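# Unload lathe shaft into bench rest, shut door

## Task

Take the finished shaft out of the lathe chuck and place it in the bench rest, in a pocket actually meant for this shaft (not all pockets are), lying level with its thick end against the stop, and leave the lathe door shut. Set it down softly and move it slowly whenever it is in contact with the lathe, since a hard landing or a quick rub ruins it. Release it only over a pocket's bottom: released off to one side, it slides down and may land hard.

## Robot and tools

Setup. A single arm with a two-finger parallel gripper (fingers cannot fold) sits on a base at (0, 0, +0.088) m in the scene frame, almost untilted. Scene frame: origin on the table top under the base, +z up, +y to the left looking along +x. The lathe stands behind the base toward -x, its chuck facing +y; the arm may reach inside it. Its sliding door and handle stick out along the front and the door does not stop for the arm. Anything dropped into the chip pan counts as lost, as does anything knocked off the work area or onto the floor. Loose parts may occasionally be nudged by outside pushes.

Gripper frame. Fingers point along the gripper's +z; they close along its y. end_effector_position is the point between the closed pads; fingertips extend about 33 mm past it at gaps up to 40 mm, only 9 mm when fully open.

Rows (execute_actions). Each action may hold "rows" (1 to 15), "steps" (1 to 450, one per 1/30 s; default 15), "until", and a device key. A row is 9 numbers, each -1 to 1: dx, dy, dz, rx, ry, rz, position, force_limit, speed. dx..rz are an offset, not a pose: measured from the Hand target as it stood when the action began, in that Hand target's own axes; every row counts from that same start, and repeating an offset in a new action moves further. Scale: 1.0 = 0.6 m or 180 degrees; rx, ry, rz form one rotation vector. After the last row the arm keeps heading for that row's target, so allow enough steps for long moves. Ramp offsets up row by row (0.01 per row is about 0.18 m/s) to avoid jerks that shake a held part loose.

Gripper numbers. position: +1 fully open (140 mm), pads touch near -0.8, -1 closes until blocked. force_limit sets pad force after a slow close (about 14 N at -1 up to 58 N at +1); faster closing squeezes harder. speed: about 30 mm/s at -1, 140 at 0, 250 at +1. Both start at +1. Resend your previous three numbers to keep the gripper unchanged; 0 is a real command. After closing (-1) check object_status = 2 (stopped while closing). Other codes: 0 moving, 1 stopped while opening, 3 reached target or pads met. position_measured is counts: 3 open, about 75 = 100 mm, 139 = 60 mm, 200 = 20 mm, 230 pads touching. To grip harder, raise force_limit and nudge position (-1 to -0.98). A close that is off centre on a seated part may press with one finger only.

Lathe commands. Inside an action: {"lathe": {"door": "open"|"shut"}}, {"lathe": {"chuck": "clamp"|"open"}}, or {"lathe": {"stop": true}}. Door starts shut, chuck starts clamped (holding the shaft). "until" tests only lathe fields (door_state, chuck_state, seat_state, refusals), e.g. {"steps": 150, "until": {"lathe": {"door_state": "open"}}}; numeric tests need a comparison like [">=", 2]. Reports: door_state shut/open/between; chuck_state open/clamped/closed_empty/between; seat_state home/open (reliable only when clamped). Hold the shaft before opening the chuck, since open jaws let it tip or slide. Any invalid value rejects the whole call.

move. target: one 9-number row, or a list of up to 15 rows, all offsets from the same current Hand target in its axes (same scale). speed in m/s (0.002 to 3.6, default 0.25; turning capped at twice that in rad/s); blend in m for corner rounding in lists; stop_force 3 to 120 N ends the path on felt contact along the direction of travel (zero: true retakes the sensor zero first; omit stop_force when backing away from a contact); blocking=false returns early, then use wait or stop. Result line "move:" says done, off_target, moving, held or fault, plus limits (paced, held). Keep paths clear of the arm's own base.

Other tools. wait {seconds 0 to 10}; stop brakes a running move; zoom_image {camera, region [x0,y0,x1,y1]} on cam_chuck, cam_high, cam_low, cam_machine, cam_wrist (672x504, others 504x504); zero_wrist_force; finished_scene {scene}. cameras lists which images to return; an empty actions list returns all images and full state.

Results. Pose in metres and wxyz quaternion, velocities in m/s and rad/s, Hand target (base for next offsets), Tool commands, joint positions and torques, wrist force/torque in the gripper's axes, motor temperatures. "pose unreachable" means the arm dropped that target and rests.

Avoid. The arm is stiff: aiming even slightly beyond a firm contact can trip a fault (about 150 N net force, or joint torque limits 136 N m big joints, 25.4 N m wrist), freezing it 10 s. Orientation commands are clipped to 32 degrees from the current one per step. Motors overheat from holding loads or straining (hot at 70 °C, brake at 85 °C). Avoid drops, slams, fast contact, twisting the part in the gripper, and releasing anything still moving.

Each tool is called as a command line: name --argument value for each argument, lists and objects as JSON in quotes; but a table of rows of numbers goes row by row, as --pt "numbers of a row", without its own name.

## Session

execute_actions --actions '[{"lathe":{"door":"open"},"steps":2}]' --cameras '["all"]'

zoom_image --camera "cam_low" --region '[110, 230, 350, 360]'

zoom_image --camera "cam_chuck" --region '[200, 100, 504, 404]'

zoom_image --camera "cam_high" --region '[130, 100, 380, 320]'

Scene clock: 0.27 s.
end_effector_position=(+0.3053, +0.0103, +0.2956) position_measured=3 object_status=3 end_effector_quat_wxyz=(+0.001, -0.034, +0.999, +0.003)
Joint positions: [-0.367 -2.106 2.13 -1.595 -1.571 -0.482]
Joint torques (N m): [0.63 -1.88 -23.88 -2.72 0.01 0.02]
Motor temperatures (°C): [32 30 28 35 36 35]
Wrist force (N): [-0.2 -0.2 0.3]
Wrist torque (N m): [-0.05 0.04 0.00]
Wrist force, peak (N): [-0.1 -0.1 0.5]
Hand target: +0.3053, +0.0103, +0.2956; +0.001, -0.034, +0.999, +0.003
Tool commands: gripper/position=+1.0 gripper/force_limit=+1.0 gripper/speed=+1.0
lathe: door_state=between chuck_state=clamped seat_state=home
camera_calibration:
cam_wrist: T_world_to_cam=[[-0.0650646, 0.997864, -0.00582413, 0.0210407], [0.92924, 0.0627152, 0.364116, -0.388409], [0.363704, 0.0182791, -0.931335, 0.308528], [0, 0, 0, 1]] pos_world=[0.250081, -0.00227624, 0.428892]

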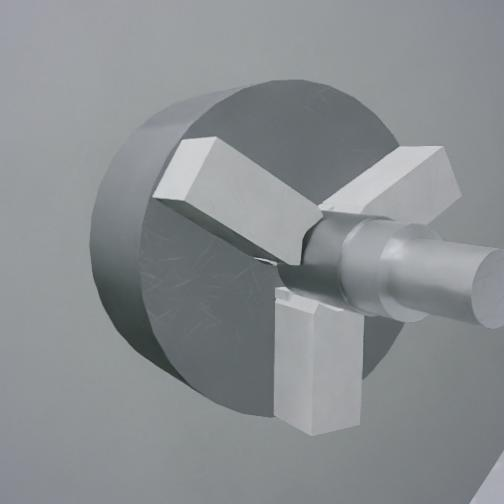

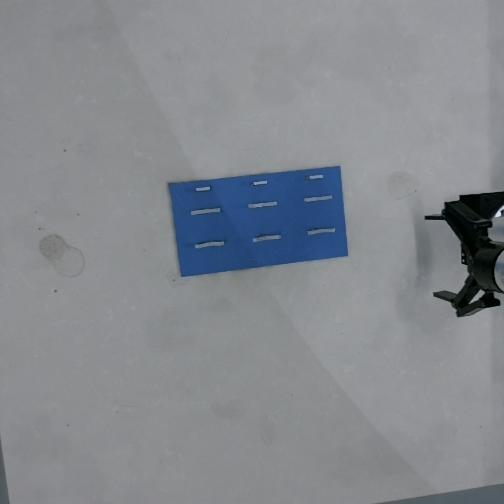

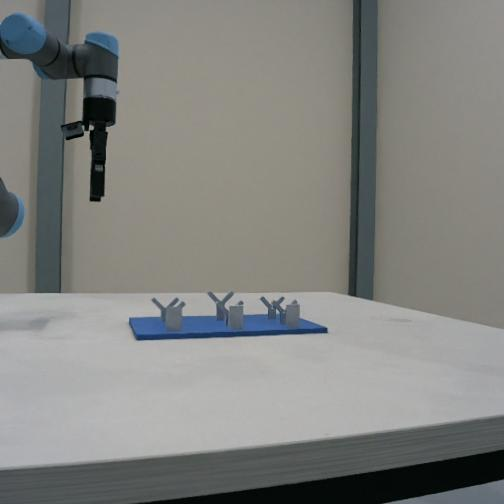

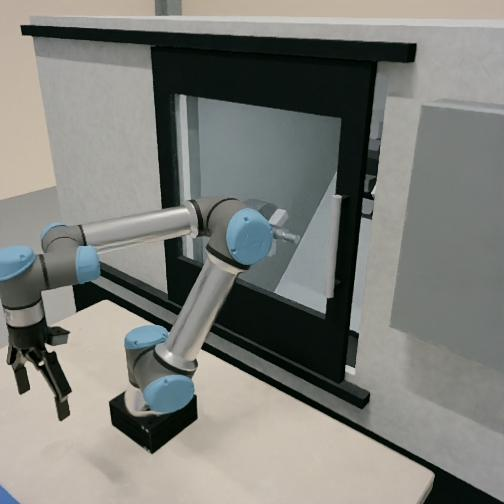

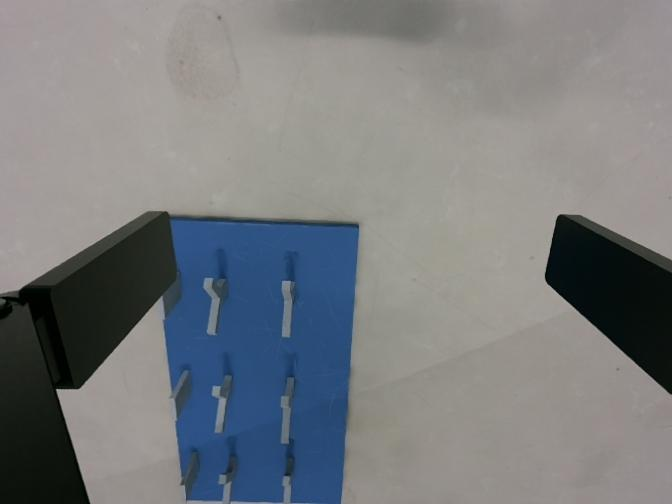

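Scaled by 2.100 from the camera's 504x504 image, which has a finer 720x720 frame.

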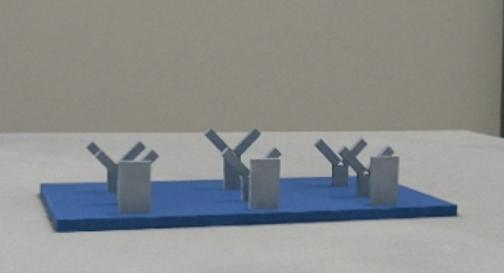

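Scaled by 1.658 from the camera's 504x504 image, which has a finer 720x720 frame.

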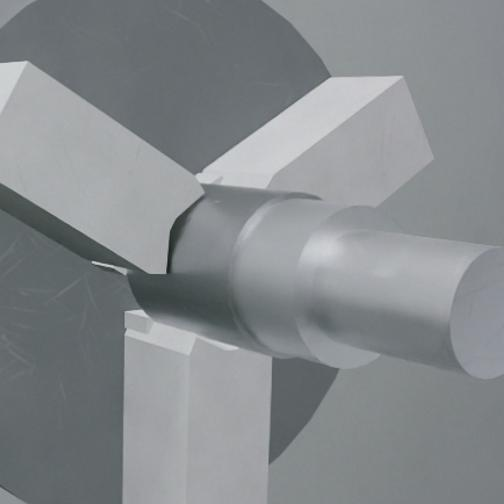

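Scaled by 2.016 from the camera's 504x504 image, which has a finer 720x720 frame.

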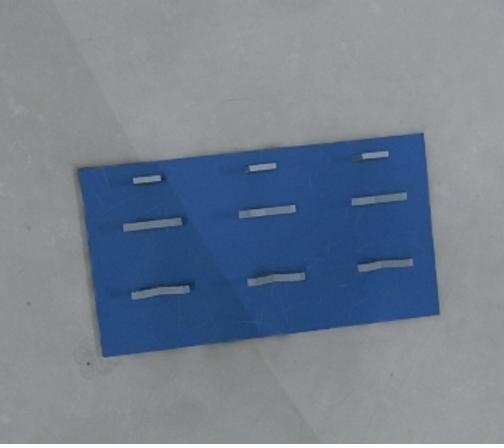

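move --target '[-0.4677,0.0845,0.2443,0.1274,-0.1345,0.4676,1,1,1]' --cameras '["cam_wrist"]'

zoom_image --camera "cam_wrist" --region '[250, 180, 450, 380]'

move --target '[0,-0.2167,0,0,0,0,1,1,1]' --cameras '["cam_wrist"]'

zoom_image --camera "cam_wrist" --region '[250, 180, 450, 380]'

move --target '[0,0.4333,0,0,0,0,1,1,1]' --cameras '["cam_wrist"]'

zoom_image --camera "cam_wrist" --region '[250, 180, 450, 380]'

Scene clock: 13.27 s.
end_effector_position=(+0.5818, +0.0811, +0.1497) position_measured=3 object_status=3 end_effector_quat_wxyz=(+0.194, +0.636, +0.727, -0.171)
Joint positions: [0.226 -1.158 1.752 -2.134 -2.1 1.626]
Joint torques (N m): [-6.83 -31.39 -24.13 -3.3 1.22 1.47]
Wrist force (N): [-0.4 0.1 1.0]
Wrist torque (N m): [0.03 0.04 0.00]
Wrist force, peak (N): [0.5 1.4 1.6]
Hand target: +0.5819, +0.0811, +0.1497; +0.194, +0.637, +0.727, -0.171
Off the commanded pose: 0.000 m, 0 deg.
lathe: door_state=open chuck_state=clamped seat_state=home
move: done
camera_calibration:
cam_wrist: T_world_to_cam=[[0.992425, 0.122526, -0.00897298, -0.57627], [0.0835716, -0.619761, 0.780328, -0.111616], [0.090049, -0.775167, -0.625306, 0.248471], [0, 0, 0, 1]] pos_world=[0.558858, 0.194039, 0.237297]
Images, in order (width x height): cam_wrist 672x504.

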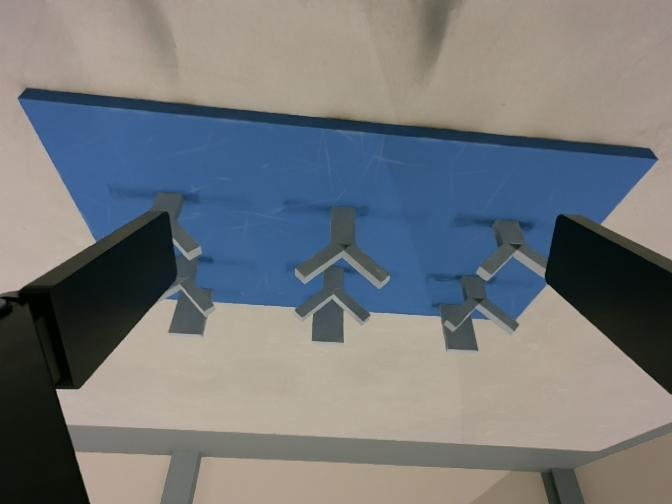

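Scaled by 2.520 from the camera's 672x504 image, which has a finer 960x720 frame.

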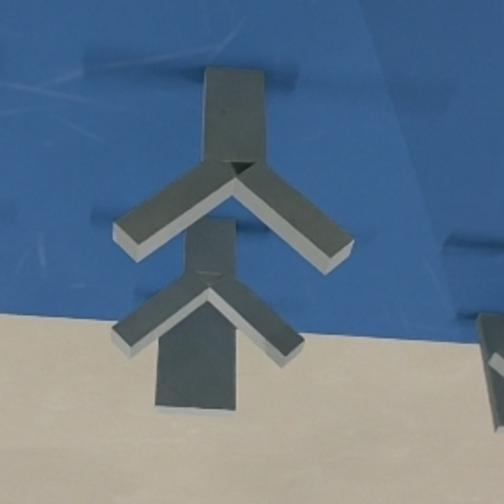

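Scene clock: 14.30 s.
end_effector_position=(+0.4531, +0.0640, +0.1498) position_measured=3 object_status=3 end_effector_quat_wxyz=(+0.194, +0.636, +0.727, -0.171)
Joint positions: [0.239 -1.418 2.106 -2.221 -2.099 1.642]
Joint torques (N m): [-6.35 -31.41 -12.31 -1.79 0.79 -1.38]
Wrist force (N): [-0.5 0.1 0.9]
Wrist torque (N m): [0.02 0.06 -0.10]
Wrist force, peak (N): [-0.3 -3.1 1.0]
Hand target: +0.4530, +0.0640, +0.1498; +0.194, +0.637, +0.727, -0.171
Off the commanded pose: 0.000 m, 0 deg.
lathe: door_state=open chuck_state=clamped seat_state=home
move: done
camera_calibration:
cam_wrist: T_world_to_cam=[[0.992443, 0.122379, -0.00894879, -0.446337], [0.0834623, -0.619782, 0.780323, -0.111476], [0.0899492, -0.775173, -0.625313, 0.246922], [0, 0, 0, 1]] pos_world=[0.430058, 0.176939, 0.237397]
Images, in order (width x height): cam_wrist 672x504.

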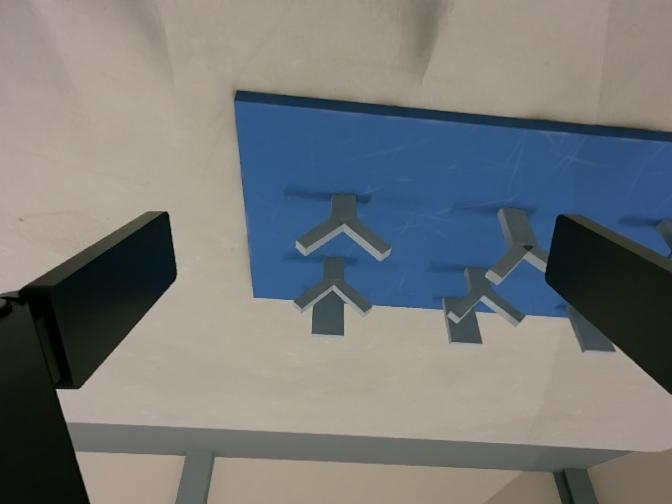

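Scaled by 2.520 from the camera's 672x504 image, which has a finer 960x720 frame.

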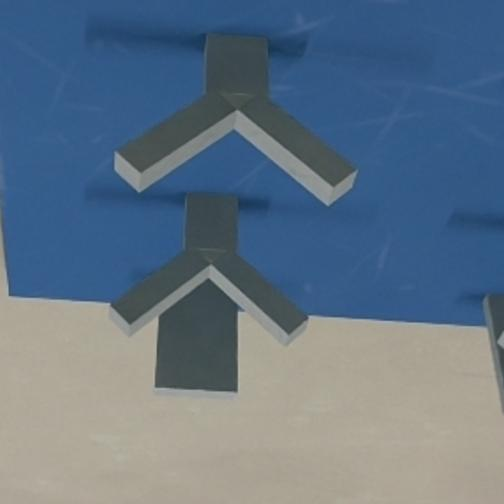

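Scene clock: 15.87 s.
end_effector_position=(+0.7107, +0.0981, +0.1496) position_measured=3 object_status=3 end_effector_quat_wxyz=(+0.195, +0.637, +0.726, -0.171)
Joint positions: [0.217 -0.892 1.317 -1.97 -2.1 1.616]
Joint torques (N m): [8.84 -42.81 -30.26 -2.98 -2.8 -0.66]
Wrist force (N): [-0.2 0.1 1.0]
Wrist torque (N m): [0.02 0.00 -0.14]
Wrist force, peak (N): [-0.5 3.2 1.5]
Hand target: +0.7107, +0.0981, +0.1496; +0.194, +0.637, +0.727, -0.171
Off the commanded pose: 0.000 m, 0 deg.
lathe: door_state=open chuck_state=clamped seat_state=home
move: done
camera_calibration:
cam_wrist: T_world_to_cam=[[0.99247, 0.122168, -0.00886431, -0.70616], [0.0832602, -0.619766, 0.780358, -0.111558], [0.0898413, -0.775219, -0.625271, 0.250133], [0, 0, 0, 1]] pos_world=[0.687659, 0.211039, 0.237197]
Images, in order (width x height): cam_wrist 672x504.

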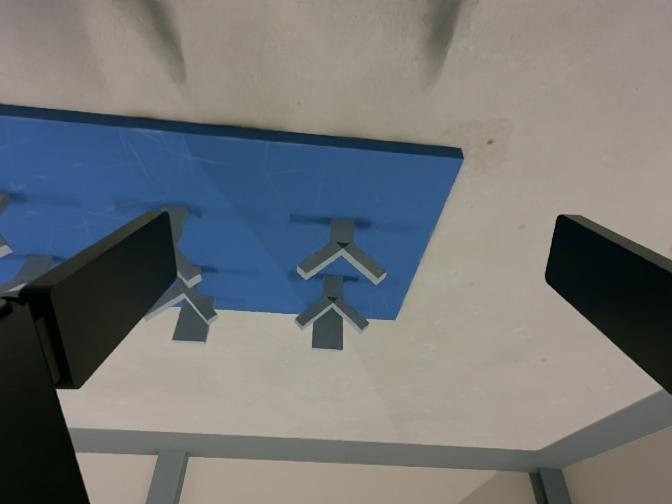

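Scaled by 2.520 from the camera's 672x504 image, which has a finer 960x720 frame.

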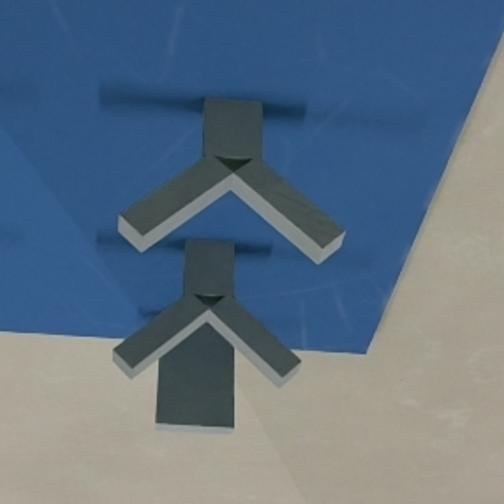

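move --target '[0.0508,-0.4805,-0.549,0.01095,0.1664,0.0408,1,1,1]' --speed 0.35

move --pt "0.25 -0.25 0 0 0 0 1 1 1" --pt "0.3667 -0.6667 0 0 0 0 1 1 1" --pt "0.3 -0.98 0 0 0 0 1 1 1" --blend '[0.08,0.08,0]' --speed 0.3

move --pt "-0.3 -0.4333 0 0 0 0 1 1 1" --pt "-0.55 -0.65 0 0 0 0 1 1 1" --pt "-0.6333 -0.7867 0.0333 0 0 0.0064 1 1 1" --blend '[0.06,0.04,0]' --speed 0.25

Scene clock: 56.53 s.
end_effector_position=(+0.4001, +0.2498, +0.4198) position_measured=3 object_status=3 end_effector_quat_wxyz=(+0.000, +0.707, +0.707, +0.000)
Joint positions: [0.326 -1.648 1.506 -1.426 -1.577 1.85]
Joint torques (N m): [-5.65 -27.09 -17.71 -2.06 0.16 -0.39]
Wrist force (N): [-0.4 0.0 0.0]
Wrist torque (N m): [0.00 0.10 0.02]
Wrist force, peak (N): [0.1 2.3 3.7]
Hand target: +0.4000, +0.2498, +0.4198; +0.000, +0.707, +0.707, +0.000
Off the commanded pose: 0.000 m, 0 deg.
lathe: door_state=open chuck_state=clamped seat_state=home
move: done

Scene clock: 59.27 s.
end_effector_position=(-0.1880, +0.4295, +0.4202) position_measured=3 object_status=3 end_effector_quat_wxyz=(+0.000, +0.707, +0.707, +0.000)
Joint positions: [1.739 -1.653 1.511 -1.422 -1.569 3.263]
Joint torques (N m): [7.82 -24.69 -17.24 -1.61 -0.23 1.31]
Wrist force (N): [-0.2 -0.3 -0.1]
Wrist torque (N m): [-0.05 0.08 0.03]
Wrist force, peak (N): [-3.1 2.3 0.2]
Hand target: -0.1881, +0.4295, +0.4202; +0.000, +0.707, +0.707, +0.000
Off the commanded pose: 0.000 m, 0 deg.
lathe: door_state=open chuck_state=clamped seat_state=home
move: done

Scene clock: 62.23 s.
end_effector_position=(-0.6599, +0.0493, +0.4007) position_measured=3 object_status=3 end_effector_quat_wxyz=(+0.000, +0.714, +0.700, +0.000)
Joint positions: [2.904 -1.18 1.004 -1.394 -1.564 4.448]
Joint torques (N m): [5.44 -35 -30.01 -4.26 -2.07 1.06]
Wrist force (N): [-0.2 -0.3 0.1]
Wrist torque (N m): [-0.03 0.08 0.01]
Wrist force, peak (N): [-2.0 -2.5 0.9]
Hand target: -0.6599, +0.0493, +0.4007; +0.000, +0.714, +0.700, +0.000
Off the commanded pose: 0.000 m, 0 deg.
lathe: door_state=open chuck_state=clamped seat_state=home
move: done

move --pt "-0.0863 -0.2308 0.0428 0 0 0 1 1 1" --pt "-0.3138 -0.2263 0.0578 0 0 0 1 1 1" --blend '[0.02,0]' --speed 0.12 --cameras '["cam_wrist","cam_chuck"]'

zoom_image --camera "cam_wrist" --region '[260, 0, 460, 200]'

zoom_image --camera "cam_wrist" --region '[260, 180, 460, 380]'

Scene clock: 69.03 s.
end_effector_position=(-0.7989, -0.1362, +0.3659) position_measured=3 object_status=3 end_effector_quat_wxyz=(-0.002, +0.714, +0.700, -0.003)
Joint positions: [3.186 -0.567 0.035 -1.046 -1.563 4.731]
Joint torques (N m): [-0.19 -56.61 -25.31 -3.79 0.81 -0.34]
Wrist force (N): [-0.1 -0.2 0.2]
Wrist torque (N m): [-0.02 0.05 0.02]
Wrist force, peak (N): [-2.6 0.0 0.3]
Hand target: -0.7994, -0.1363, +0.3662; +0.000, +0.714, +0.700, +0.000
Off the commanded pose: 0.001 m, 0 deg.
lathe: door_state=open chuck_state=clamped seat_state=home
elbow stopped short: the move would have taken joint 3 (elbow) straighter than the controller allows.
move: done
camera_calibration:
cam_wrist: T_world_to_cam=[[0.999556, -0.0233147, -0.0185491, 0.811946], [-0.0149602, -0.931178, 0.364257, -0.268512], [-0.0257651, -0.363818, -0.931114, 0.414892], [0, 0, 0, 1]] pos_world=[-0.804913, -0.0801575, 0.49918]
Images, in order (width x height): cam_chuck 504x504, cam_wrist 672x504.

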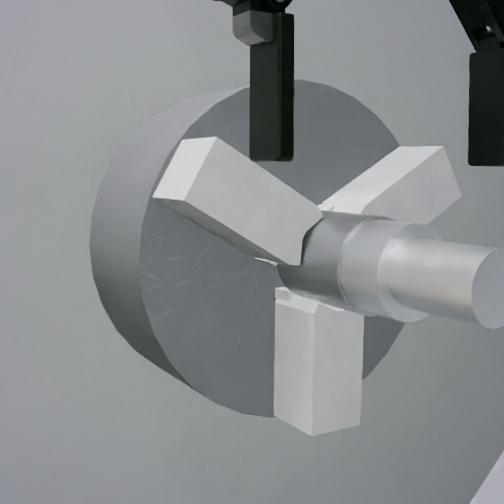

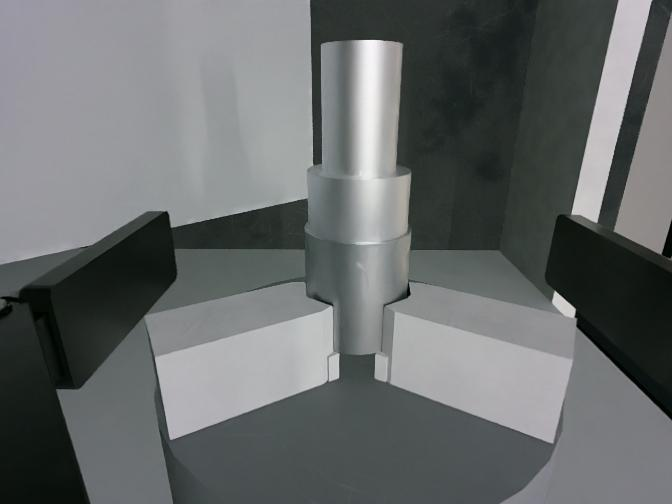

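Scaled by 2.520 from the camera's 672x504 image, which has a finer 960x720 frame.

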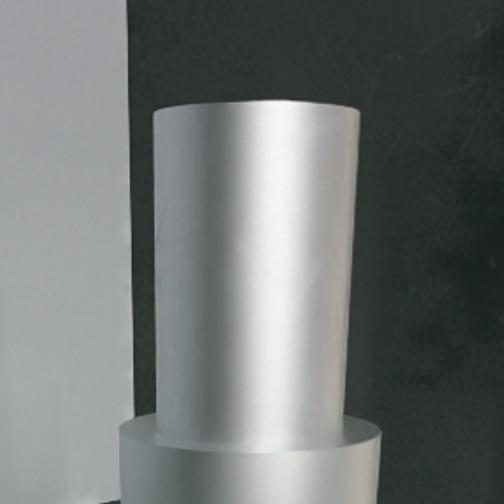

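Scaled by 2.520 from the camera's 672x504 image, which has a finer 960x720 frame.

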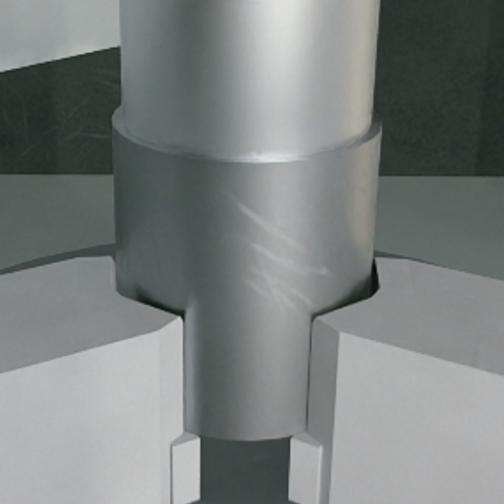

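move --target '[0.0143,0.002,0.0863,0,0,0,1,1,1]' --speed 0.05 --stop_force 15

execute_actions --actions '[{"rows":[[0,0,0,0,0,0,-1,0.3,-1]],"steps":120}]' --cameras '["cam_wrist","cam_chuck"]'

zoom_image --camera "cam_chuck" --region '[200, 100, 504, 404]'

Scene clock: 84.30 s.
end_effector_position=(-0.7981, -0.1278, +0.3144) position_measured=3 object_status=3 end_effector_quat_wxyz=(+0.000, +0.714, +0.700, +0.000)
Joint positions: [3.177 -0.737 0.503 -1.338 -1.564 4.721]
Joint torques (N m): [7 -50.55 -28.52 -3.21 -2.39 1.06]
Wrist force (N): [0.2 -0.1 0.2]
Wrist torque (N m): [0.00 -0.02 0.01]
Wrist force, peak (N): [0.1 0.1 1.2]
Hand target: -0.7981, -0.1278, +0.3144; +0.000, +0.714, +0.700, +0.000
Off the commanded pose: 0.000 m, 0 deg.
lathe: door_state=open chuck_state=clamped seat_state=home
move: done

Scene clock: 88.50 s.
end_effector_position=(-0.7981, -0.1278, +0.3144) position_measured=158 object_status=2 end_effector_quat_wxyz=(+0.000, +0.714, +0.700, +0.000)
Joint positions: [3.177 -0.737 0.503 -1.338 -1.564 4.721]
Joint torques (N m): [6.78 -50.07 -26.34 -3.55 -2.16 1.06]
Wrist force (N): [0.1 -0.4 -5.6]
Wrist torque (N m): [-0.04 0.03 -0.28]
Wrist force, peak (N): [0.3 -0.3 -6.0]
Hand target: -0.7981, -0.1278, +0.3144; +0.000, +0.714, +0.700, +0.000
Off the commanded pose: 0.000 m, 0 deg.
lathe: door_state=open chuck_state=clamped seat_state=home
camera_calibration:
cam_wrist: T_world_to_cam=[[0.999653, -0.0232745, -0.0123698, 0.808492], [-0.0171939, -0.931539, 0.363236, -0.2433], [-0.019977, -0.362897, -0.931615, 0.374954], [0, 0, 0, 1]] pos_world=[-0.804904, -0.0717561, 0.447689]
Images, in order (width x height): cam_chuck 504x504, cam_wrist 672x504.

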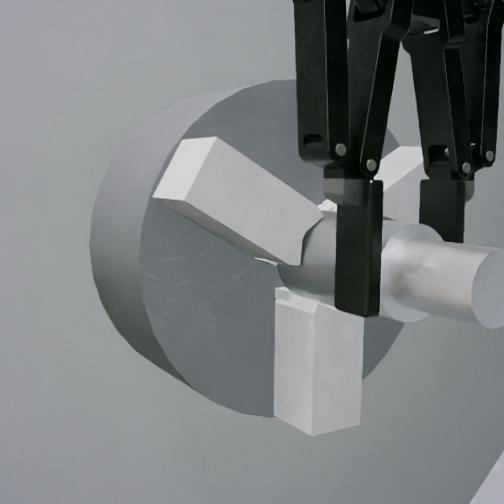

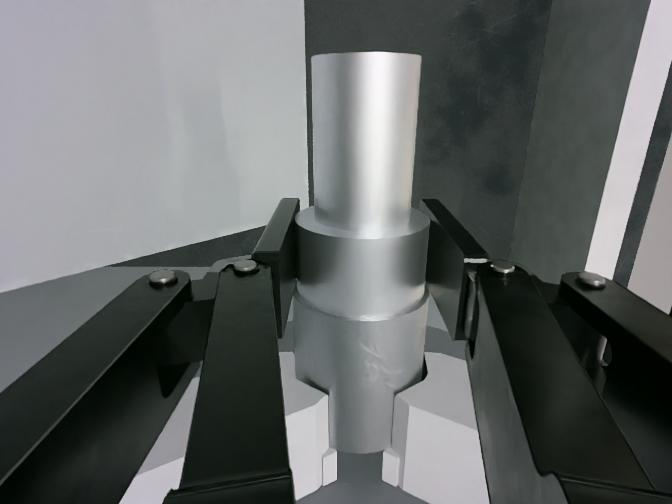

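Scaled by 1.658 from the camera's 504x504 image, which has a finer 720x720 frame.

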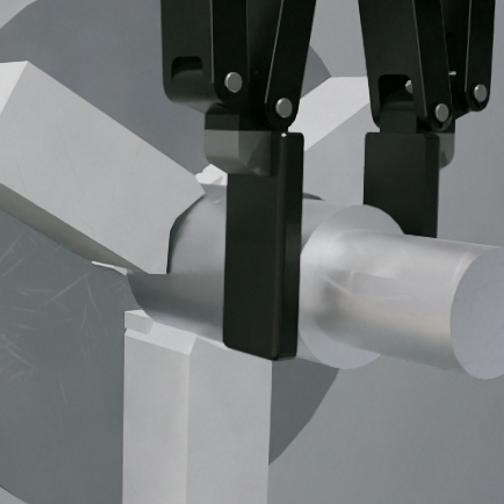

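execute_actions --actions '[{"rows":[[0,0,-0.0003,0,0,0,-0.98,1,-1]],"steps":40},{"lathe":{"chuck":"open"},"steps":120,"until":{"lathe":{"chuck_state":"open"}}}]'

move --target '[0.1,0,0,0,0,0,-0.98,1,-1]' --speed 0.012 --stop_force 12 --cameras '["cam_wrist"]'

Scene clock: 93.37 s.
end_effector_position=(-0.7981, -0.1278, +0.3146) position_measured=159 object_status=2 end_effector_quat_wxyz=(+0.000, +0.714, +0.700, +0.000)
Joint positions: [3.177 -0.737 0.502 -1.338 -1.564 4.721]
Joint torques (N m): [5.49 -59.2 -30.83 -4.41 -0.71 0.68]
Wrist force (N): [1.3 -0.2 6.4]
Wrist torque (N m): [-0.04 0.09 -0.02]
Wrist force, peak (N): [1.3 0.0 6.7]
Hand target: -0.7981, -0.1278, +0.3146; +0.000, +0.714, +0.700, +0.000
Off the commanded pose: 0.000 m, 0 deg.
lathe: door_state=open chuck_state=open seat_state=home

Scene clock: 99.43 s.
end_effector_position=(-0.7969, -0.0678, +0.3146) position_measured=159 object_status=2 end_effector_quat_wxyz=(+0.000, +0.714, +0.700, +0.000)
Joint positions: [3.101 -0.774 0.571 -1.369 -1.564 4.645]
Joint torques (N m): [7.75 -53.75 -33.74 -2.84 2.16 1.16]
Wrist force (N): [-0.2 -0.5 6.6]
Wrist torque (N m): [-0.09 0.20 0.00]
Wrist force, peak (N): [-0.5 -0.3 7.0]
Hand target: -0.7969, -0.0678, +0.3146; +0.000, +0.714, +0.700, +0.000
Off the commanded pose: 0.000 m, 0 deg.
lathe: door_state=open chuck_state=open seat_state=open
move: done
camera_calibration:
cam_wrist: T_world_to_cam=[[0.999651, -0.0233103, -0.0124631, 0.808729], [-0.0171934, -0.931538, 0.363237, -0.187553], [-0.020077, -0.362896, -0.931613, 0.396821], [0, 0, 0, 1]] pos_world=[-0.803704, -0.0118561, 0.447889]
Images, in order (width x height): cam_wrist 672x504.

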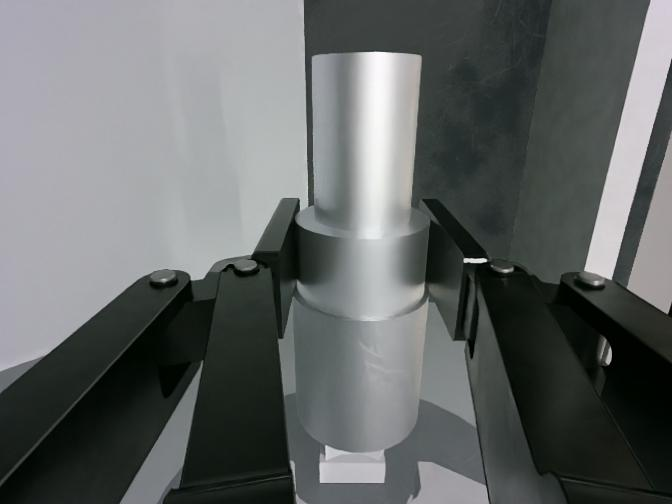

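move --pt "0.1 0 0 0 0 0 -0.98 1 -1" --pt "0.2 0.25 -0.1 0 0 0 -0.98 1 -1" --pt "0.45 0.583 -0.2 0 0 0 -0.98 1 -1" --pt "0.833 0.967 -0.233 0 0 0 -0.98 1 -1" --speed '[0.08,0.12,0.2,0.2]' --blend '[0.03,0.05,0.06,0]'

Scene clock: 108.40 s.
end_effector_position=(-0.2070, +0.4205, +0.4538) position_measured=159 object_status=2 end_effector_quat_wxyz=(+0.000, +0.714, +0.700, +0.000)
Joint positions: [1.783 -1.638 1.41 -1.336 -1.568 3.327]
Joint torques (N m): [-5.75 -24.19 -21.63 -4.15 2.33 -0.76]
Wrist force (N): [-0.2 0.0 6.3]
Wrist torque (N m): [-0.01 0.21 -0.11]
Wrist force, peak (N): [-4.0 -0.3 6.6]
Hand target: -0.2069, +0.4206, +0.4538; +0.000, +0.714, +0.700, +0.000
Off the commanded pose: 0.000 m, 0 deg.
lathe: door_state=open chuck_state=open seat_state=open
move: done

move --pt "0.09 0.343 0 0 0 0 -0.98 1 -1" --pt "-0.018 0.762 0 0 0 -0.008 -0.98 1 -1" --pt "-0.264 0.992 0 0 0 -0.0175 -0.98 1 -1" --speed 0.25 --blend '[0.08,0.08,0]'

execute_actions --actions '[{"lathe":{"door":"shut"},"steps":1}]'

Scene clock: 115.77 s.
end_effector_position=(+0.3851, +0.2506, +0.4534) position_measured=159 object_status=2 end_effector_quat_wxyz=(+0.000, +0.695, +0.719, +0.000)
Joint positions: [0.338 -1.662 1.432 -1.337 -1.577 1.827]
Joint torques (N m): [-6.19 -27.26 -20.29 -2.04 0.82 -1.18]
Wrist force (N): [-0.4 0.1 6.2]
Wrist torque (N m): [0.02 0.23 -0.14]
Wrist force, peak (N): [-4.6 3.1 6.0]
Hand target: +0.3851, +0.2505, +0.4534; +0.000, +0.694, +0.719, +0.000
Off the commanded pose: 0.000 m, 0 deg.
lathe: door_state=open chuck_state=open seat_state=open
move: done

Scene clock: 116.00 s.
end_effector_position=(+0.3851, +0.2506, +0.4534) position_measured=159 object_status=2 end_effector_quat_wxyz=(+0.000, +0.694, +0.720, +0.000)
Joint positions: [0.337 -1.662 1.432 -1.337 -1.577 1.827]
Joint torques (N m): [-6.83 -27.83 -19.5 -1.98 -0.4 -1.33]
Wrist force (N): [-0.5 0.0 6.2]
Wrist torque (N m): [0.00 0.25 -0.12]
Wrist force, peak (N): [-0.8 0.0 6.4]
Hand target: +0.3851, +0.2505, +0.4534; +0.000, +0.694, +0.719, +0.000
Tool commands: gripper/position=-0.98 gripper/force_limit=+1.0 gripper/speed=-1.0
Off the commanded pose: 0.000 m, 0 deg.
lathe: door_state=between chuck_state=open seat_state=open

move --target '[-0.5503,0.3273,0.489,0,0,0,-0.98,1,-1]' --speed 0.2

move --target '[0,0,0.0967,0,0,0,-0.98,1,-1]' --speed 0.04 --stop_force 6 --cameras '["cam_wrist","cam_low"]'

zoom_image --camera "cam_wrist" --region '[170, 50, 570, 450]'

zoom_image --camera "cam_low" --region '[190, 260, 270, 340]'

Scene clock: 131.40 s.
end_effector_position=(+0.5928, -0.0726, +0.1600) position_measured=159 object_status=2 end_effector_quat_wxyz=(+0.000, +0.695, +0.719, +0.000)
Joint positions: [-0.296 -1.247 1.73 -2.055 -1.577 1.193]
Joint torques (N m): [1.28 -31.63 -18.04 -3.68 1.54 0.5]
Wrist force (N): [0.3 -0.4 6.0]
Wrist torque (N m): [-0.07 0.11 -0.13]
Wrist force, peak (N): [-3.3 1.3 8.6]
Hand target: +0.5928, -0.0726, +0.1599; +0.000, +0.694, +0.719, +0.000
Off the commanded pose: 0.000 m, 0 deg.
lathe: door_state=shut chuck_state=open seat_state=open
move: done

Scene clock: 133.83 s.
end_effector_position=(+0.5927, -0.0726, +0.1019) position_measured=159 object_status=2 end_effector_quat_wxyz=(+0.000, +0.694, +0.719, +0.000)
Joint positions: [-0.297 -1.174 1.798 -2.196 -1.577 1.192]
Joint torques (N m): [-4.76 -45.93 -30.08 -3.11 -2.03 -1.05]
Wrist force (N): [0.0 -0.3 6.2]
Wrist torque (N m): [-0.07 0.17 0.00]
Wrist force, peak (N): [-0.1 -0.1 7.6]
Hand target: +0.5927, -0.0726, +0.1019; +0.000, +0.694, +0.719, +0.000
Off the commanded pose: 0.000 m, 0 deg.
lathe: door_state=shut chuck_state=open seat_state=open
move: done
camera_calibration:
cam_wrist: T_world_to_cam=[[0.999422, 0.0316433, -0.0124439, -0.579017], [0.034002, -0.931097, 0.363183, -0.121161], [-0.000094164, -0.363396, -0.931635, 0.212949], [0, 0, 0, 1]] pos_world=[0.582822, -0.0171061, 0.235189]
Images, in order (width x height): cam_low 504x504, cam_wrist 672x504.

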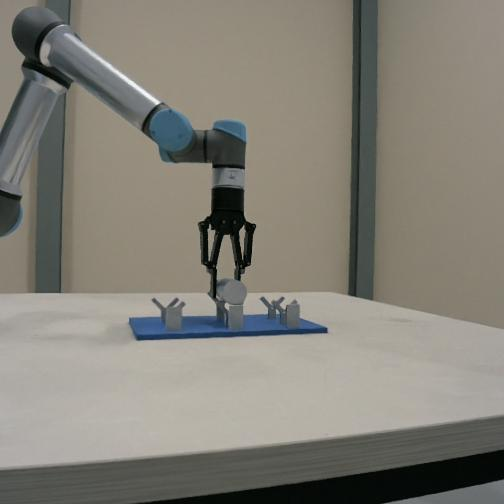

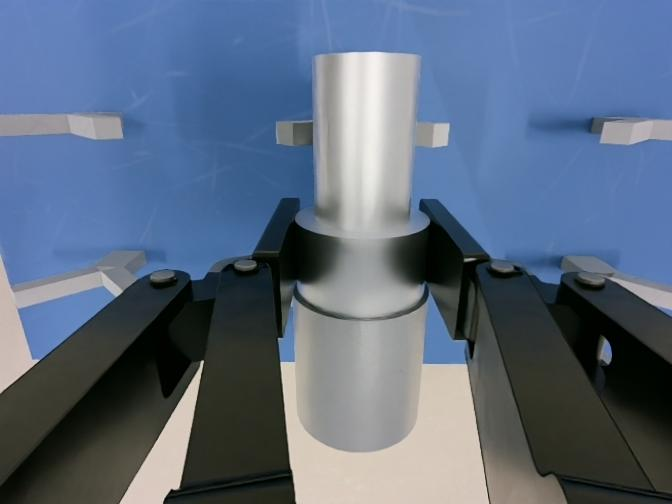

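Scaled by 1.260 from the camera's 672x504 image, which has a finer 960x720 frame.

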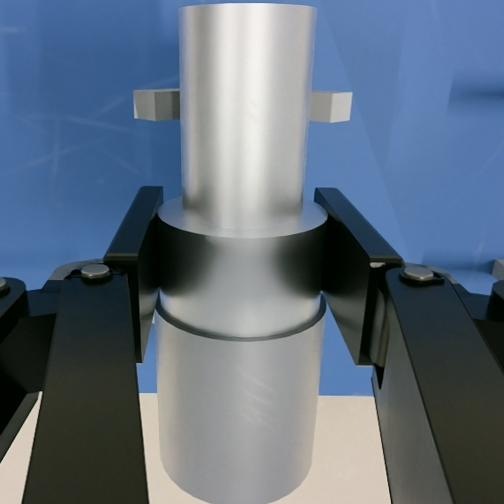

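Scaled by 6.300 from the camera's 504x504 image, which has a finer 720x720 frame.

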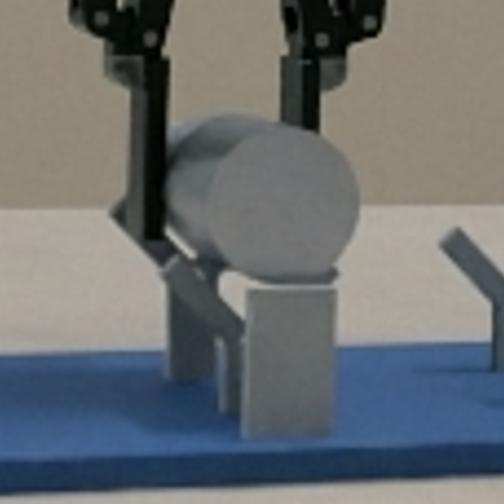

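move --target '[0,0,0.02,0,0,0,-0.98,1,-1]' --speed 0.006 --stop_force 3.5

Scene clock: 142.33 s.
end_effector_position=(+0.5927, -0.0726, +0.0939) position_measured=159 object_status=2 end_effector_quat_wxyz=(+0.000, +0.694, +0.719, +0.000)
Joint positions: [-0.297 -1.162 1.806 -2.215 -1.577 1.192]
Joint torques (N m): [-5.86 -44.19 -29.32 -2.68 -1.94 -1.23]
Wrist force (N): [0.7 -2.4 2.9]
Wrist torque (N m): [-0.02 0.01 0.11]
Wrist force, peak (N): [5.1 -4.1 -2.3]
Hand target: +0.5927, -0.0726, +0.0939; +0.000, +0.694, +0.719, +0.000 (not the last commanded pose)
Off the commanded pose: 0.004 m, 0 deg.
lathe: door_state=shut chuck_state=open seat_state=open
move: contact

move --pt "0 -0.0005 -0.0013 0 0 0 -0.98 1 -1" --pt "-0.04 -0.0005 -0.0013 0 0 0 -0.98 1 -1" --speed 0.008 --stop_force 4 --cameras '["cam_low"]'

zoom_image --camera "cam_low" --region '[190, 260, 270, 340]'

Scene clock: 148.33 s.
end_effector_position=(+0.5927, -0.0813, +0.0947) position_measured=159 object_status=2 end_effector_quat_wxyz=(+0.000, +0.694, +0.720, +0.000)
Joint positions: [-0.311 -1.161 1.802 -2.212 -1.577 1.178]
Joint torques (N m): [6.7 -45.86 -15.89 -4.97 -1.54 1.32]
Wrist force (N): [3.8 -0.9 5.1]
Wrist torque (N m): [-0.19 0.04 0.01]
Wrist force, peak (N): [11.5 0.0 3.2]
Hand target: +0.5927, -0.0813, +0.0947; +0.000, +0.694, +0.720, +0.000 (not the last commanded pose)
Off the commanded pose: 0.015 m, 0 deg.
lathe: door_state=shut chuck_state=open seat_state=open
move: contact; path passed 1 of 2 targets
Images, in order (width x height): cam_low 504x504.

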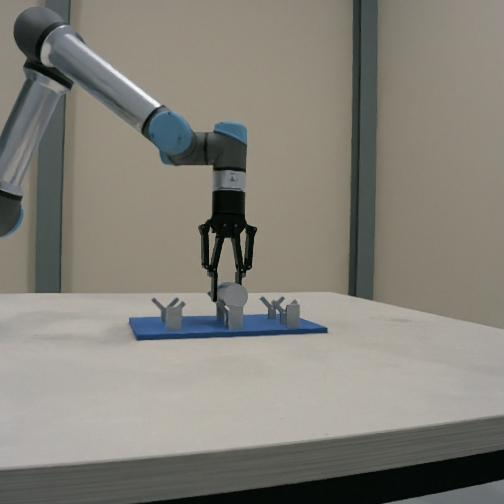

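Scaled by 6.300 from the camera's 504x504 image, which has a finer 720x720 frame.

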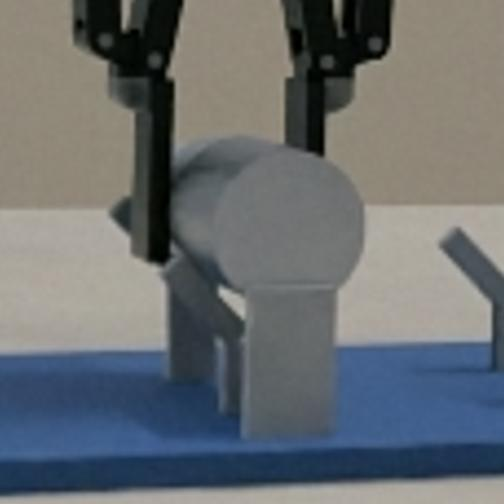

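move --target '[0.0004,-0.0003,0,0,0,0,-0.98,1,-1]' --speed 0.01

move --target '[0,0,0.01,0,0,0,-0.98,1,-1]' --speed 0.005 --stop_force 4 --cameras '["cam_wrist"]'

Scene clock: 152.30 s.
end_effector_position=(+0.5925, -0.0810, +0.0947) position_measured=159 object_status=2 end_effector_quat_wxyz=(+0.000, +0.694, +0.719, +0.000)
Joint positions: [-0.311 -1.162 1.802 -2.212 -1.577 1.178]
Joint torques (N m): [8.32 -45.71 -16.49 -4.83 -1.6 1.39]
Wrist force (N): [0.6 -1.0 6.2]
Wrist torque (N m): [-0.20 0.05 -0.08]
Wrist force, peak (N): [4.3 -1.0 5.3]
Hand target: +0.5926, -0.0810, +0.0947; +0.000, +0.694, +0.720, +0.000
Off the commanded pose: 0.000 m, 0 deg.
lathe: door_state=shut chuck_state=open seat_state=open
move: done

Scene clock: 153.57 s.
end_effector_position=(+0.5926, -0.0810, +0.0937) position_measured=159 object_status=2 end_effector_quat_wxyz=(+0.000, +0.694, +0.720, +0.000)
Joint positions: [-0.311 -1.16 1.803 -2.215 -1.577 1.178]
Joint torques (N m): [4.95 -45.65 -27.92 -1.77 -1.63 1.01]
Wrist force (N): [-0.1 1.8 5.8]
Wrist torque (N m): [-0.25 0.09 -0.15]
Wrist force, peak (N): [0.5 -1.0 6.4]
Hand target: +0.5926, -0.0810, +0.0937; +0.000, +0.694, +0.719, +0.000 (not the last commanded pose)
Off the commanded pose: 0.005 m, 0 deg.
lathe: door_state=shut chuck_state=open seat_state=open
move: contact
camera_calibration:
cam_wrist: T_world_to_cam=[[0.999422, 0.031677, -0.0123535, -0.578673], [0.0340006, -0.931062, 0.363273, -0.126016], [0.0000055089, -0.363483, -0.931601, 0.202189], [0, 0, 0, 1]] pos_world=[0.582622, -0.0255062, 0.226989]
Images, in order (width x height): cam_wrist 672x504.

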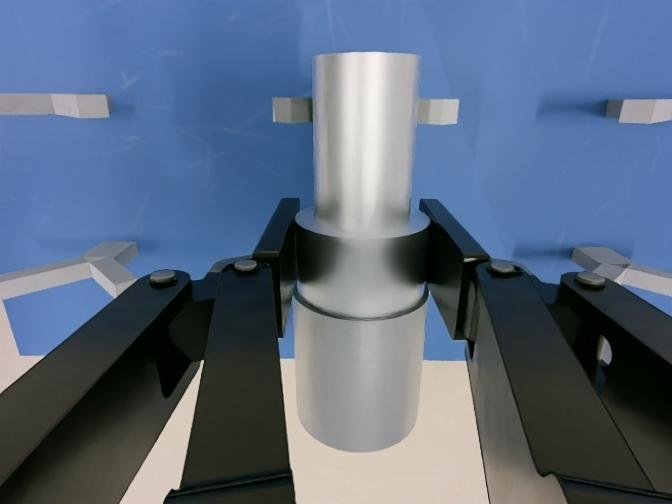

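move --target '[0,0.0002,0.006,0,0,0,-0.98,1,-1]' --speed 0.003 --stop_force 4

Scene clock: 157.23 s.
end_effector_position=(+0.5927, -0.0811, +0.0937) position_measured=159 object_status=2 end_effector_quat_wxyz=(+0.000, +0.694, +0.720, +0.000)
Joint positions: [-0.311 -1.16 1.803 -2.215 -1.577 1.178]
Joint torques (N m): [-1.04 -45.15 -28.08 -1.87 -1.61 1]
Wrist force (N): [1.7 0.6 5.3]
Wrist torque (N m): [-0.23 0.00 -0.08]
Wrist force, peak (N): [0.1 1.4 6.2]
Hand target: +0.5927, -0.0811, +0.0937; +0.000, +0.694, +0.720, +0.000 (not the last commanded pose)
Off the commanded pose: 0.004 m, 0 deg.
lathe: door_state=shut chuck_state=open seat_state=open
move: contact

execute_actions --actions '[{"rows":[[0,0,0.0002,0,0,0,-0.98,1,-1]],"steps":15},{"rows":[[0,0,0,0,0,0,0.25,-1,-1]],"steps":60}]' --cameras '["cam_wrist","cam_low"]'

zoom_image --camera "cam_low" --region '[190, 260, 270, 340]'

zoom_image --camera "cam_wrist" --region '[170, 50, 570, 450]'

Scene clock: 163.33 s.
end_effector_position=(+0.5927, -0.0811, +0.0935) position_measured=98 object_status=3 end_effector_quat_wxyz=(+0.000, +0.694, +0.720, +0.000)
Joint positions: [-0.311 -1.16 1.803 -2.215 -1.577 1.178]
Joint torques (N m): [-1.68 -42.93 -14.76 -1.77 -1.57 0.71]
Wrist force (N): [0.2 -0.8 -0.1]
Wrist torque (N m): [-0.17 0.02 -0.09]
Wrist force, peak (N): [1.4 0.6 5.8]
Hand target: +0.5927, -0.0811, +0.0936; +0.000, +0.694, +0.720, +0.000
Off the commanded pose: 0.000 m, 0 deg.
lathe: door_state=shut chuck_state=open seat_state=open
camera_calibration:
cam_wrist: T_world_to_cam=[[0.999425, 0.0316562, -0.0121356, -0.578826], [0.033902, -0.931016, 0.3634, -0.125954], [0.000205441, -0.363602, -0.931554, 0.201965], [0, 0, 0, 1]] pos_world=[0.582722, -0.0255064, 0.226888]
Images, in order (width x height): cam_low 504x504, cam_wrist 672x504.

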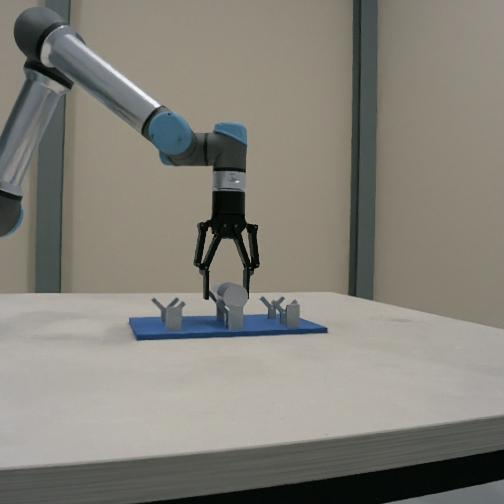

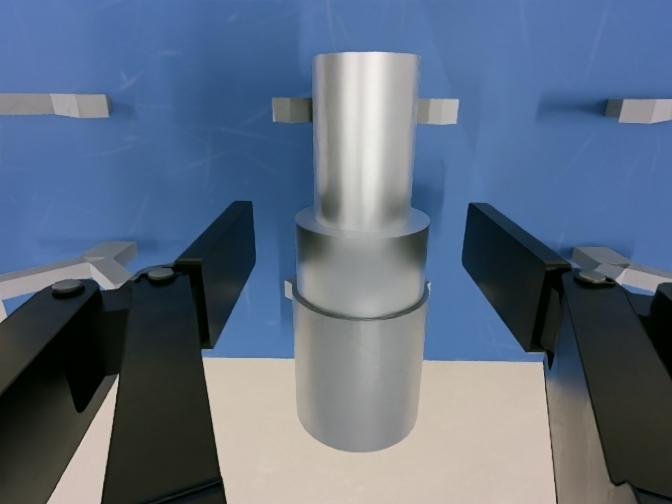

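Scaled by 6.300 from the camera's 504x504 image, which has a finer 720x720 frame.

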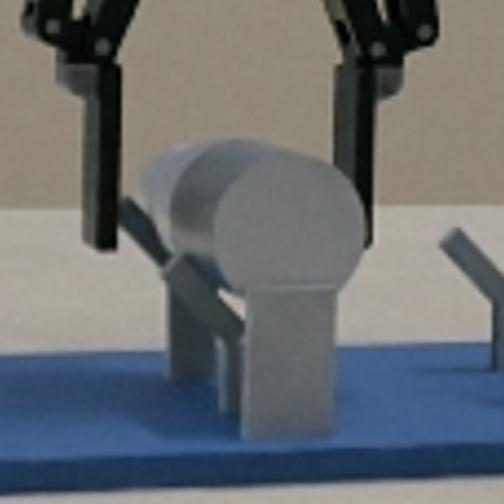

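Scaled by 1.260 from the camera's 672x504 image, which has a finer 960x720 frame.

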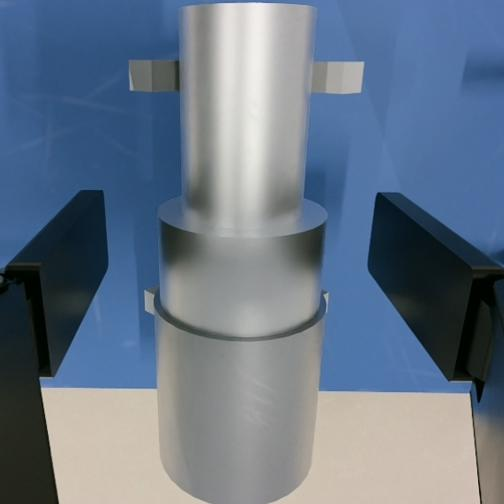

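execute_actions --actions '[{"rows":[[0,0,0,0,0,0,-1,-1,-1]],"steps":60}]'

move --target '[-0.012,0,0,0,0,0,-1,-1,-1]' --speed 0.004 --stop_force 5

Scene clock: 173.23 s.
end_effector_position=(+0.5927, -0.0811, +0.0936) position_measured=156 object_status=2 end_effector_quat_wxyz=(+0.000, +0.694, +0.720, +0.000)
Joint positions: [-0.311 -1.16 1.803 -2.215 -1.577 1.178]
Joint torques (N m): [-6.21 -38.17 -14.25 -2.07 -1.63 -0.53]
Wrist force (N): [1.7 -0.7 -1.5]
Wrist torque (N m): [-0.20 -0.05 -0.14]
Wrist force, peak (N): [1.8 -0.5 -2.1]
Hand target: +0.5927, -0.0811, +0.0936; +0.000, +0.694, +0.720, +0.000
Off the commanded pose: 0.000 m, 0 deg.
lathe: door_state=shut chuck_state=open seat_state=open

Scene clock: 174.23 s.
end_effector_position=(+0.5926, -0.0813, +0.0935) position_measured=156 object_status=2 end_effector_quat_wxyz=(+0.000, +0.695, +0.719, +0.000)
Joint positions: [-0.311 -1.16 1.803 -2.215 -1.577 1.178]
Joint torques (N m): [4.93 -41.04 -14.62 -4.05 -1.66 1.37]
Wrist force (N): [6.1 -0.1 -2.7]
Wrist torque (N m): [-0.22 -0.16 0.03]
Wrist force, peak (N): [10.2 0.1 -4.1]
Hand target: +0.5926, -0.0813, +0.0936; +0.000, +0.695, +0.719, +0.000 (not the last commanded pose)
Off the commanded pose: 0.007 m, 0 deg.
lathe: door_state=shut chuck_state=open seat_state=open
move: contact

execute_actions --actions '[{"rows":[[0.0002,0,0,0,0,0,-1,-1,-1]],"steps":12},{"rows":[[0,0,0,0,0,0,0.3,-1,-1]],"steps":60}]'

move --target '[0,0,-0.22,0,0,0,0.3,-1,-1]' --speed 0.1 --cameras '["cam_wrist","cam_low","cam_machine"]'

zoom_image --camera "cam_low" --region '[190, 260, 270, 340]'

Scene clock: 180.27 s.
end_effector_position=(+0.5926, -0.0812, +0.0935) position_measured=91 object_status=3 end_effector_quat_wxyz=(+0.000, +0.695, +0.719, +0.000)
Joint positions: [-0.311 -1.16 1.803 -2.215 -1.577 1.178]
Joint torques (N m): [6.91 -43.26 -18.39 -1.79 -1.77 -0.72]
Wrist force (N): [0.2 -1.0 0.0]
Wrist torque (N m): [-0.20 0.01 -0.05]
Wrist force, peak (N): [6.4 -0.2 -2.5]
Hand target: +0.5926, -0.0812, +0.0936; +0.000, +0.695, +0.719, +0.000
Off the commanded pose: 0.000 m, 0 deg.
lathe: door_state=shut chuck_state=open seat_state=open

Scene clock: 182.00 s.
end_effector_position=(+0.5927, -0.0811, +0.2256) position_measured=91 object_status=3 end_effector_quat_wxyz=(+0.000, +0.695, +0.719, +0.000)
Joint positions: [-0.31 -1.306 1.627 -1.893 -1.577 1.18]
Joint torques (N m): [6.77 -30.91 -19.82 -2.79 -0.34 1.33]
Wrist force (N): [0.0 -1.0 0.0]
Wrist torque (N m): [-0.21 0.03 -0.12]
Wrist force, peak (N): [0.5 -1.0 1.6]
Hand target: +0.5927, -0.0811, +0.2256; +0.000, +0.695, +0.719, +0.000
Off the commanded pose: 0.000 m, 0 deg.
lathe: door_state=shut chuck_state=open seat_state=open
move: done
camera_calibration:
cam_wrist: T_world_to_cam=[[0.999429, 0.0315982, -0.0120062, -0.577271], [0.033801, -0.931019, 0.363403, -0.173958], [0.000304855, -0.363601, -0.931555, 0.324836], [0, 0, 0, 1]] pos_world=[0.582722, -0.0256064, 0.358889]
Images, in order (width x height): cam_low 504x504, cam_machine 504x504, cam_wrist 672x504.

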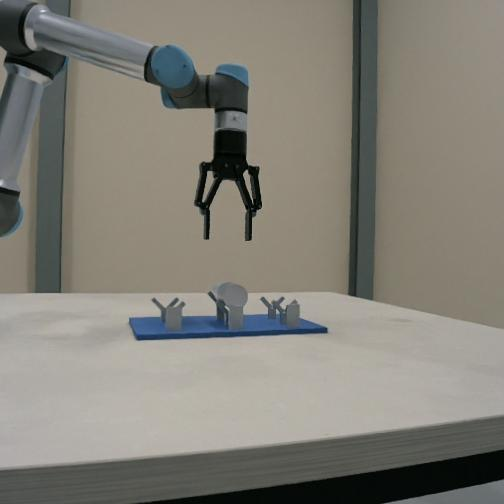

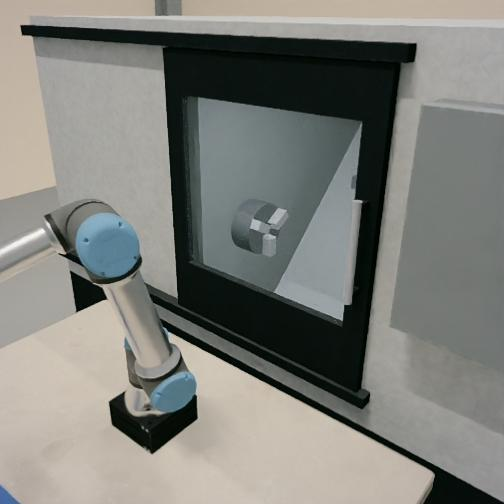

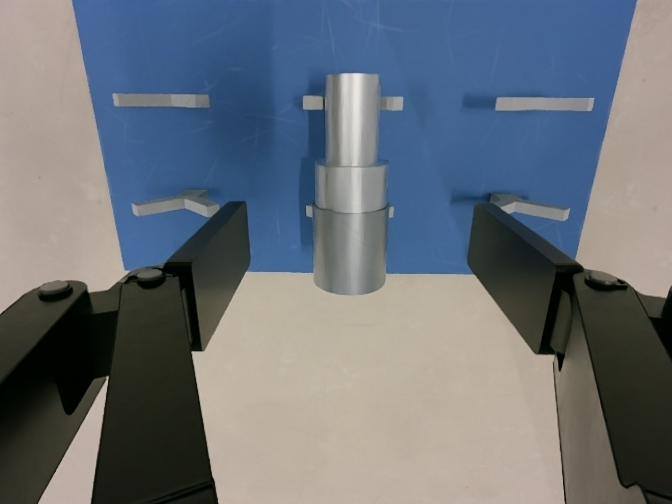

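Scaled by 6.300 from the camera's 504x504 image, which has a finer 720x720 frame.

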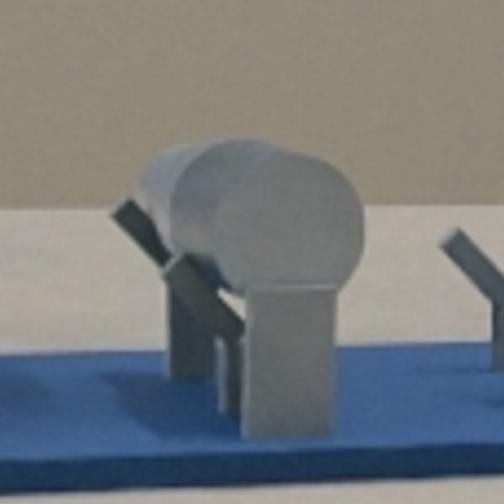

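finished_scene --scene 2

The scene is finished: the task was done.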